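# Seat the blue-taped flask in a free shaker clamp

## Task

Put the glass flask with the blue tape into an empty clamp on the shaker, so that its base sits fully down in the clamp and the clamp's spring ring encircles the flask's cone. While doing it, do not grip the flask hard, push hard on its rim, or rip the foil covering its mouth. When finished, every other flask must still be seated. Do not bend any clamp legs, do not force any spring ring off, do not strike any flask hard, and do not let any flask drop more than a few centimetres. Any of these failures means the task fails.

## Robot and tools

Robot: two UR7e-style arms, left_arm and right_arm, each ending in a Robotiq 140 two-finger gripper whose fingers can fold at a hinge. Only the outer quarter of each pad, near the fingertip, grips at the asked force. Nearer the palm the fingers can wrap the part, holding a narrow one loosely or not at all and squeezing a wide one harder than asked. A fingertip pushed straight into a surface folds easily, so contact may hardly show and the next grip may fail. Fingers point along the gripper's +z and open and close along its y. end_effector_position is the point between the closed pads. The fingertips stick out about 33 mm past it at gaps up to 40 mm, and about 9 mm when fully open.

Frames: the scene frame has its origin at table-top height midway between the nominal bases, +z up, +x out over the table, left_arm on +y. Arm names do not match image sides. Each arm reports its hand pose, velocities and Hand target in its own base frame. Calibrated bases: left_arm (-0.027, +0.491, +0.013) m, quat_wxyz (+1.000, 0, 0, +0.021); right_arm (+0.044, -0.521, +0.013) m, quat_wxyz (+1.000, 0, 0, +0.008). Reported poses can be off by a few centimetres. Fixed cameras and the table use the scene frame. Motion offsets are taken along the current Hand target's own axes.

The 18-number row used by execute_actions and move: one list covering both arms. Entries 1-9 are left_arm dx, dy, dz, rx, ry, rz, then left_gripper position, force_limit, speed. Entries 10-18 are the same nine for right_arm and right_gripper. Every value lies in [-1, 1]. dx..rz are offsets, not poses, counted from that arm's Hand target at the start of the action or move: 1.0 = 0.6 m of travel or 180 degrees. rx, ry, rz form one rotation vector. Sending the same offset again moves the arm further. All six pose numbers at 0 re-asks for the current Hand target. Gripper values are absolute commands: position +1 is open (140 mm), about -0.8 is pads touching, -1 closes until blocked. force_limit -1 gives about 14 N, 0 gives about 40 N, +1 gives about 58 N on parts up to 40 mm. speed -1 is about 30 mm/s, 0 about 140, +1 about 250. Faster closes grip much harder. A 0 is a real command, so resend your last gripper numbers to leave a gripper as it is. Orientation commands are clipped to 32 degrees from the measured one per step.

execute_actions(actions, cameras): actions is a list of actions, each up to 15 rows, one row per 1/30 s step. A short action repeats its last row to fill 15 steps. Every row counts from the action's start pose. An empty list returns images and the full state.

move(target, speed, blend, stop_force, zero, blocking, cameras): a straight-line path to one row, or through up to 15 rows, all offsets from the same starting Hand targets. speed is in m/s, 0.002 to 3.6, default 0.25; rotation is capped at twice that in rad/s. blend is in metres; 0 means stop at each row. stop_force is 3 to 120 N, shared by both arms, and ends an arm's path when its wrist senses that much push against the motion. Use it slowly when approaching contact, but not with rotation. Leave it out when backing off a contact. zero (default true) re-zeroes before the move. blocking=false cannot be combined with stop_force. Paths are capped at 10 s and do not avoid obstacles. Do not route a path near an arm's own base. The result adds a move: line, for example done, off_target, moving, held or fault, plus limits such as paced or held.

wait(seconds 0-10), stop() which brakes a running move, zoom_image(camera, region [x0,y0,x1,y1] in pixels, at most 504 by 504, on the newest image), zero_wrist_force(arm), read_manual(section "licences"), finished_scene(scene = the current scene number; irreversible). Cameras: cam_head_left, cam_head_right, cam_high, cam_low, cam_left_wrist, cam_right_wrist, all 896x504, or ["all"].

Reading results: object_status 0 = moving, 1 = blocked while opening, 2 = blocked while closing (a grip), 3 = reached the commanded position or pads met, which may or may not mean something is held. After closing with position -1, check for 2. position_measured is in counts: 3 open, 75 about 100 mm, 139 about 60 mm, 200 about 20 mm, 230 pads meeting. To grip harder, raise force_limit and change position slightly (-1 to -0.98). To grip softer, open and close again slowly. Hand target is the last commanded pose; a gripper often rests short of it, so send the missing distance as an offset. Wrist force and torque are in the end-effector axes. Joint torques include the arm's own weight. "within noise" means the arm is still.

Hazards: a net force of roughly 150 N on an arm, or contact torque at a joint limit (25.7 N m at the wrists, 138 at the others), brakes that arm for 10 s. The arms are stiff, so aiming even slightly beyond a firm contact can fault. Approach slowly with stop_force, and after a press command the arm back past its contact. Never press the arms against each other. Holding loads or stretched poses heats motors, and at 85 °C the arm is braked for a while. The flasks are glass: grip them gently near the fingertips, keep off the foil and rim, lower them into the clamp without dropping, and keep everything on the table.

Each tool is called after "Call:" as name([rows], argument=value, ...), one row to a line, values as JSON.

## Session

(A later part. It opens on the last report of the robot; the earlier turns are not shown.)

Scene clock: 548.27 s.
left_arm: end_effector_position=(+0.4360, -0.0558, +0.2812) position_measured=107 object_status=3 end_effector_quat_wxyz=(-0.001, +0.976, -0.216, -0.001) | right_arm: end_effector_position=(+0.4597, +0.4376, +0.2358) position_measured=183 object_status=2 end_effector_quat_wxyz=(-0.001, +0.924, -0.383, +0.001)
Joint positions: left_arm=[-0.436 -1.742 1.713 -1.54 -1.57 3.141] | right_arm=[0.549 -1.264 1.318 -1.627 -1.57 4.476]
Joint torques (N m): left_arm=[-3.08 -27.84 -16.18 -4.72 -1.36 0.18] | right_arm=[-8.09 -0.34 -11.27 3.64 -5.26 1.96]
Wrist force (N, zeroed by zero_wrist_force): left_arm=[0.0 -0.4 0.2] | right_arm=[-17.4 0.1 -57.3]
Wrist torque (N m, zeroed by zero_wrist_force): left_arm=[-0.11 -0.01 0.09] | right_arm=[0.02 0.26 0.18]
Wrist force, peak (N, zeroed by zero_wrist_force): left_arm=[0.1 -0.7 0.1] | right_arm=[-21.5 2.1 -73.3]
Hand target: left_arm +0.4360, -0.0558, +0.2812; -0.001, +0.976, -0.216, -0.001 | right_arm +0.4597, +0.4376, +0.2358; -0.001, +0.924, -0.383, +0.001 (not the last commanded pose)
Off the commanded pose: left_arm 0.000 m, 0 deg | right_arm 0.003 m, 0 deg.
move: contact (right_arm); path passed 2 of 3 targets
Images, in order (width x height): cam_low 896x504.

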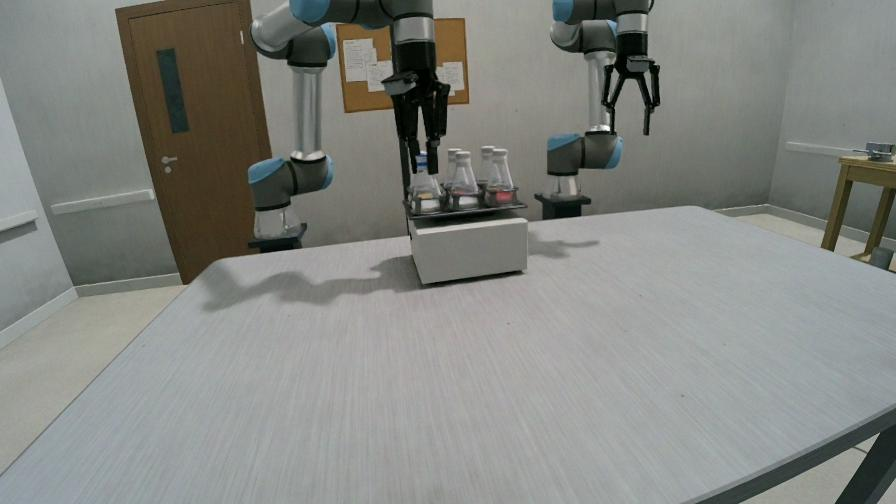

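Call:
move([
  [0,0,0,0,0,0,0.175,-1,0,-0.001,0,-0.003,0,0,0,-1,-0.02,-1],
  [0,0,0,0,0,0,0.175,-1,0,-0.001,0,-0.003,0,0,0,-0.4,-0.02,-1],
], speed=0.02, cameras=["cam_low","cam_right_wrist"])

Call:
zoom_image(camera="cam_low", region=[380, 110, 540, 230])

Scene clock: 559.43 s.
left_arm: end_effector_position=(+0.4360, -0.0558, +0.2812) position_measured=107 object_status=3 end_effector_quat_wxyz=(-0.001, +0.976, -0.216, -0.001) | right_arm: end_effector_position=(+0.4593, +0.4380, +0.2376) position_measured=179 object_status=3 end_effector_quat_wxyz=(-0.001, +0.924, -0.383, +0.001)
Joint positions: left_arm=[-0.436 -1.742 1.713 -1.54 -1.57 3.141] | right_arm=[0.55 -1.264 1.314 -1.623 -1.57 4.477]
Joint torques (N m): left_arm=[-2.77 -27.84 -14.44 -4.77 -1 -0.16] | right_arm=[5.38 -43.1 -29.12 -4.66 0.55 0.97]
Wrist force (N, zeroed by zero_wrist_force): left_arm=[0.1 -0.2 0.1] | right_arm=[0.1 -0.3 0.4]
Wrist torque (N m, zeroed by zero_wrist_force): left_arm=[-0.06 -0.03 0.08] | right_arm=[-0.03 -0.01 0.00]
Wrist force, peak (N, zeroed by zero_wrist_force): left_arm=[0.4 -0.1 0.4] | right_arm=[-17.8 -0.5 -58.2]
Hand target: left_arm +0.4360, -0.0558, +0.2812; -0.001, +0.976, -0.216, -0.001 | right_arm +0.4592, +0.4380, +0.2376; -0.001, +0.924, -0.383, +0.001
Off the commanded pose: left_arm 0.000 m, 0 deg | right_arm 0.000 m, 0 deg.
move: done
Images, in order (width x height): cam_low 896x504, cam_right_wrist 896x504.

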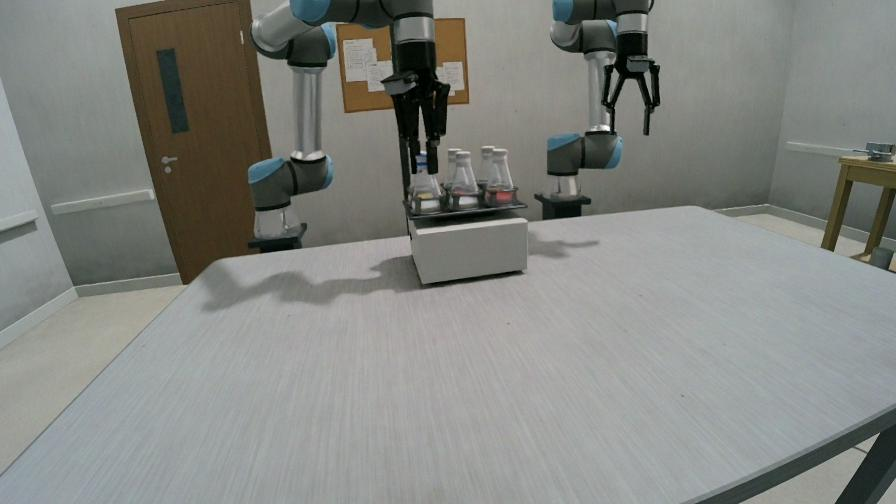

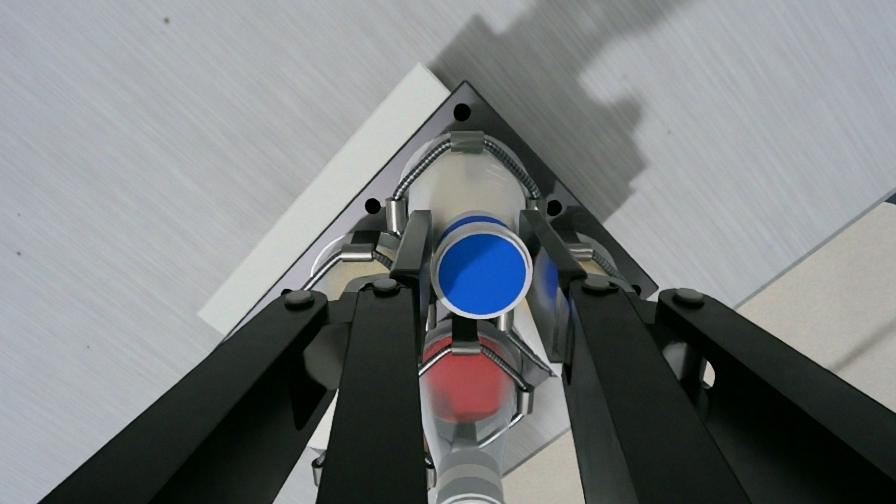

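Scaled by 3.150 from the camera's 896x504 image, which has a finer 1280x720 frame.

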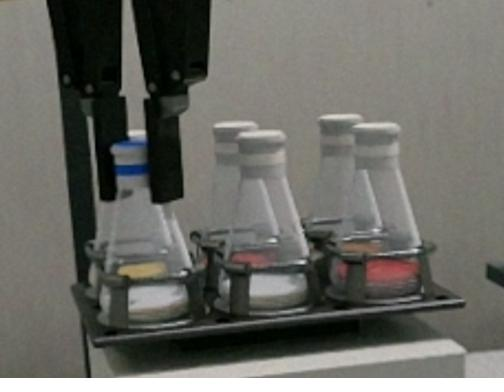

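Released; ring is round the cone. Open somewhat and rise.

Call:
move([
  [0,0,0,0,0,0,0.175,-1,0,0,0,0,0,0,0,-0.2,-0.02,-1],
  [0,0,0,0,0,0,0.175,-1,0,0,0,-0.2,0,0,0,-0.2,-0.02,-1],
], speed=[0.02,0.08], cameras=["cam_low","cam_right_wrist"])

Call:
zoom_image(camera="cam_low", region=[380, 130, 540, 230])

Scene clock: 569.07 s.
left_arm: end_effector_position=(+0.4360, -0.0558, +0.2812) position_measured=107 object_status=3 end_effector_quat_wxyz=(-0.001, +0.976, -0.216, -0.001) | right_arm: end_effector_position=(+0.4590, +0.4378, +0.3575) position_measured=154 object_status=3 end_effector_quat_wxyz=(-0.001, +0.924, -0.383, +0.001)
Joint positions: left_arm=[-0.436 -1.742 1.713 -1.54 -1.57 3.141] | right_arm=[0.55 -1.231 0.959 -1.302 -1.57 4.477]
Joint torques (N m): left_arm=[-3.35 -27.15 -14.96 -4.68 -1.17 -0.2] | right_arm=[-1.29 -47.8 -21.13 -3.88 0.42 -0.82]
Wrist force (N, zeroed by zero_wrist_force): left_arm=[0.2 -0.3 0.3] | right_arm=[0.3 0.1 0.3]
Wrist torque (N m, zeroed by zero_wrist_force): left_arm=[-0.09 -0.04 0.08] | right_arm=[-0.02 -0.05 -0.02]
Wrist force, peak (N, zeroed by zero_wrist_force): left_arm=[0.2 -0.6 0.2] | right_arm=[0.4 -0.1 1.9]
Hand target: left_arm +0.4360, -0.0558, +0.2812; -0.001, +0.976, -0.216, -0.001 | right_arm +0.4590, +0.4378, +0.3576; -0.001, +0.924, -0.383, +0.001
Off the commanded pose: left_arm 0.000 m, 0 deg | right_arm 0.000 m, 0 deg.
move: done
Images, in order (width x height): cam_low 896x504, cam_right_wrist 896x504.

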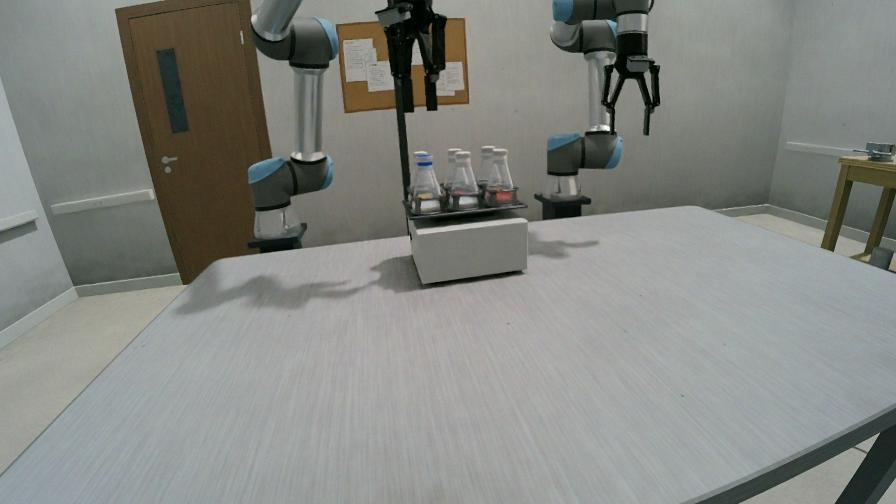

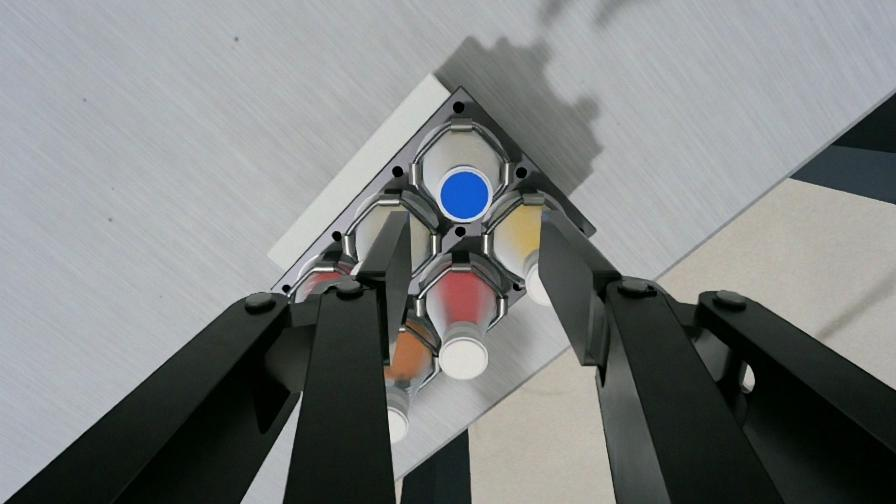

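Scaled by 3.150 from the camera's 896x504 image, which has a finer 1280x720 frame.

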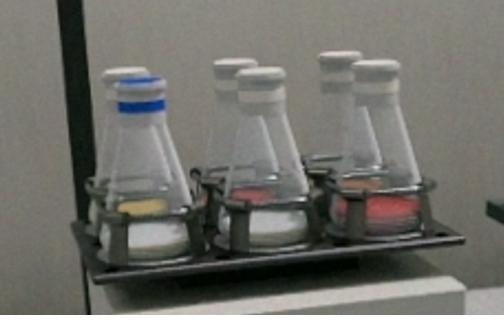

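Call:
finished_scene(scene=1)

The scene is finished: the task was done.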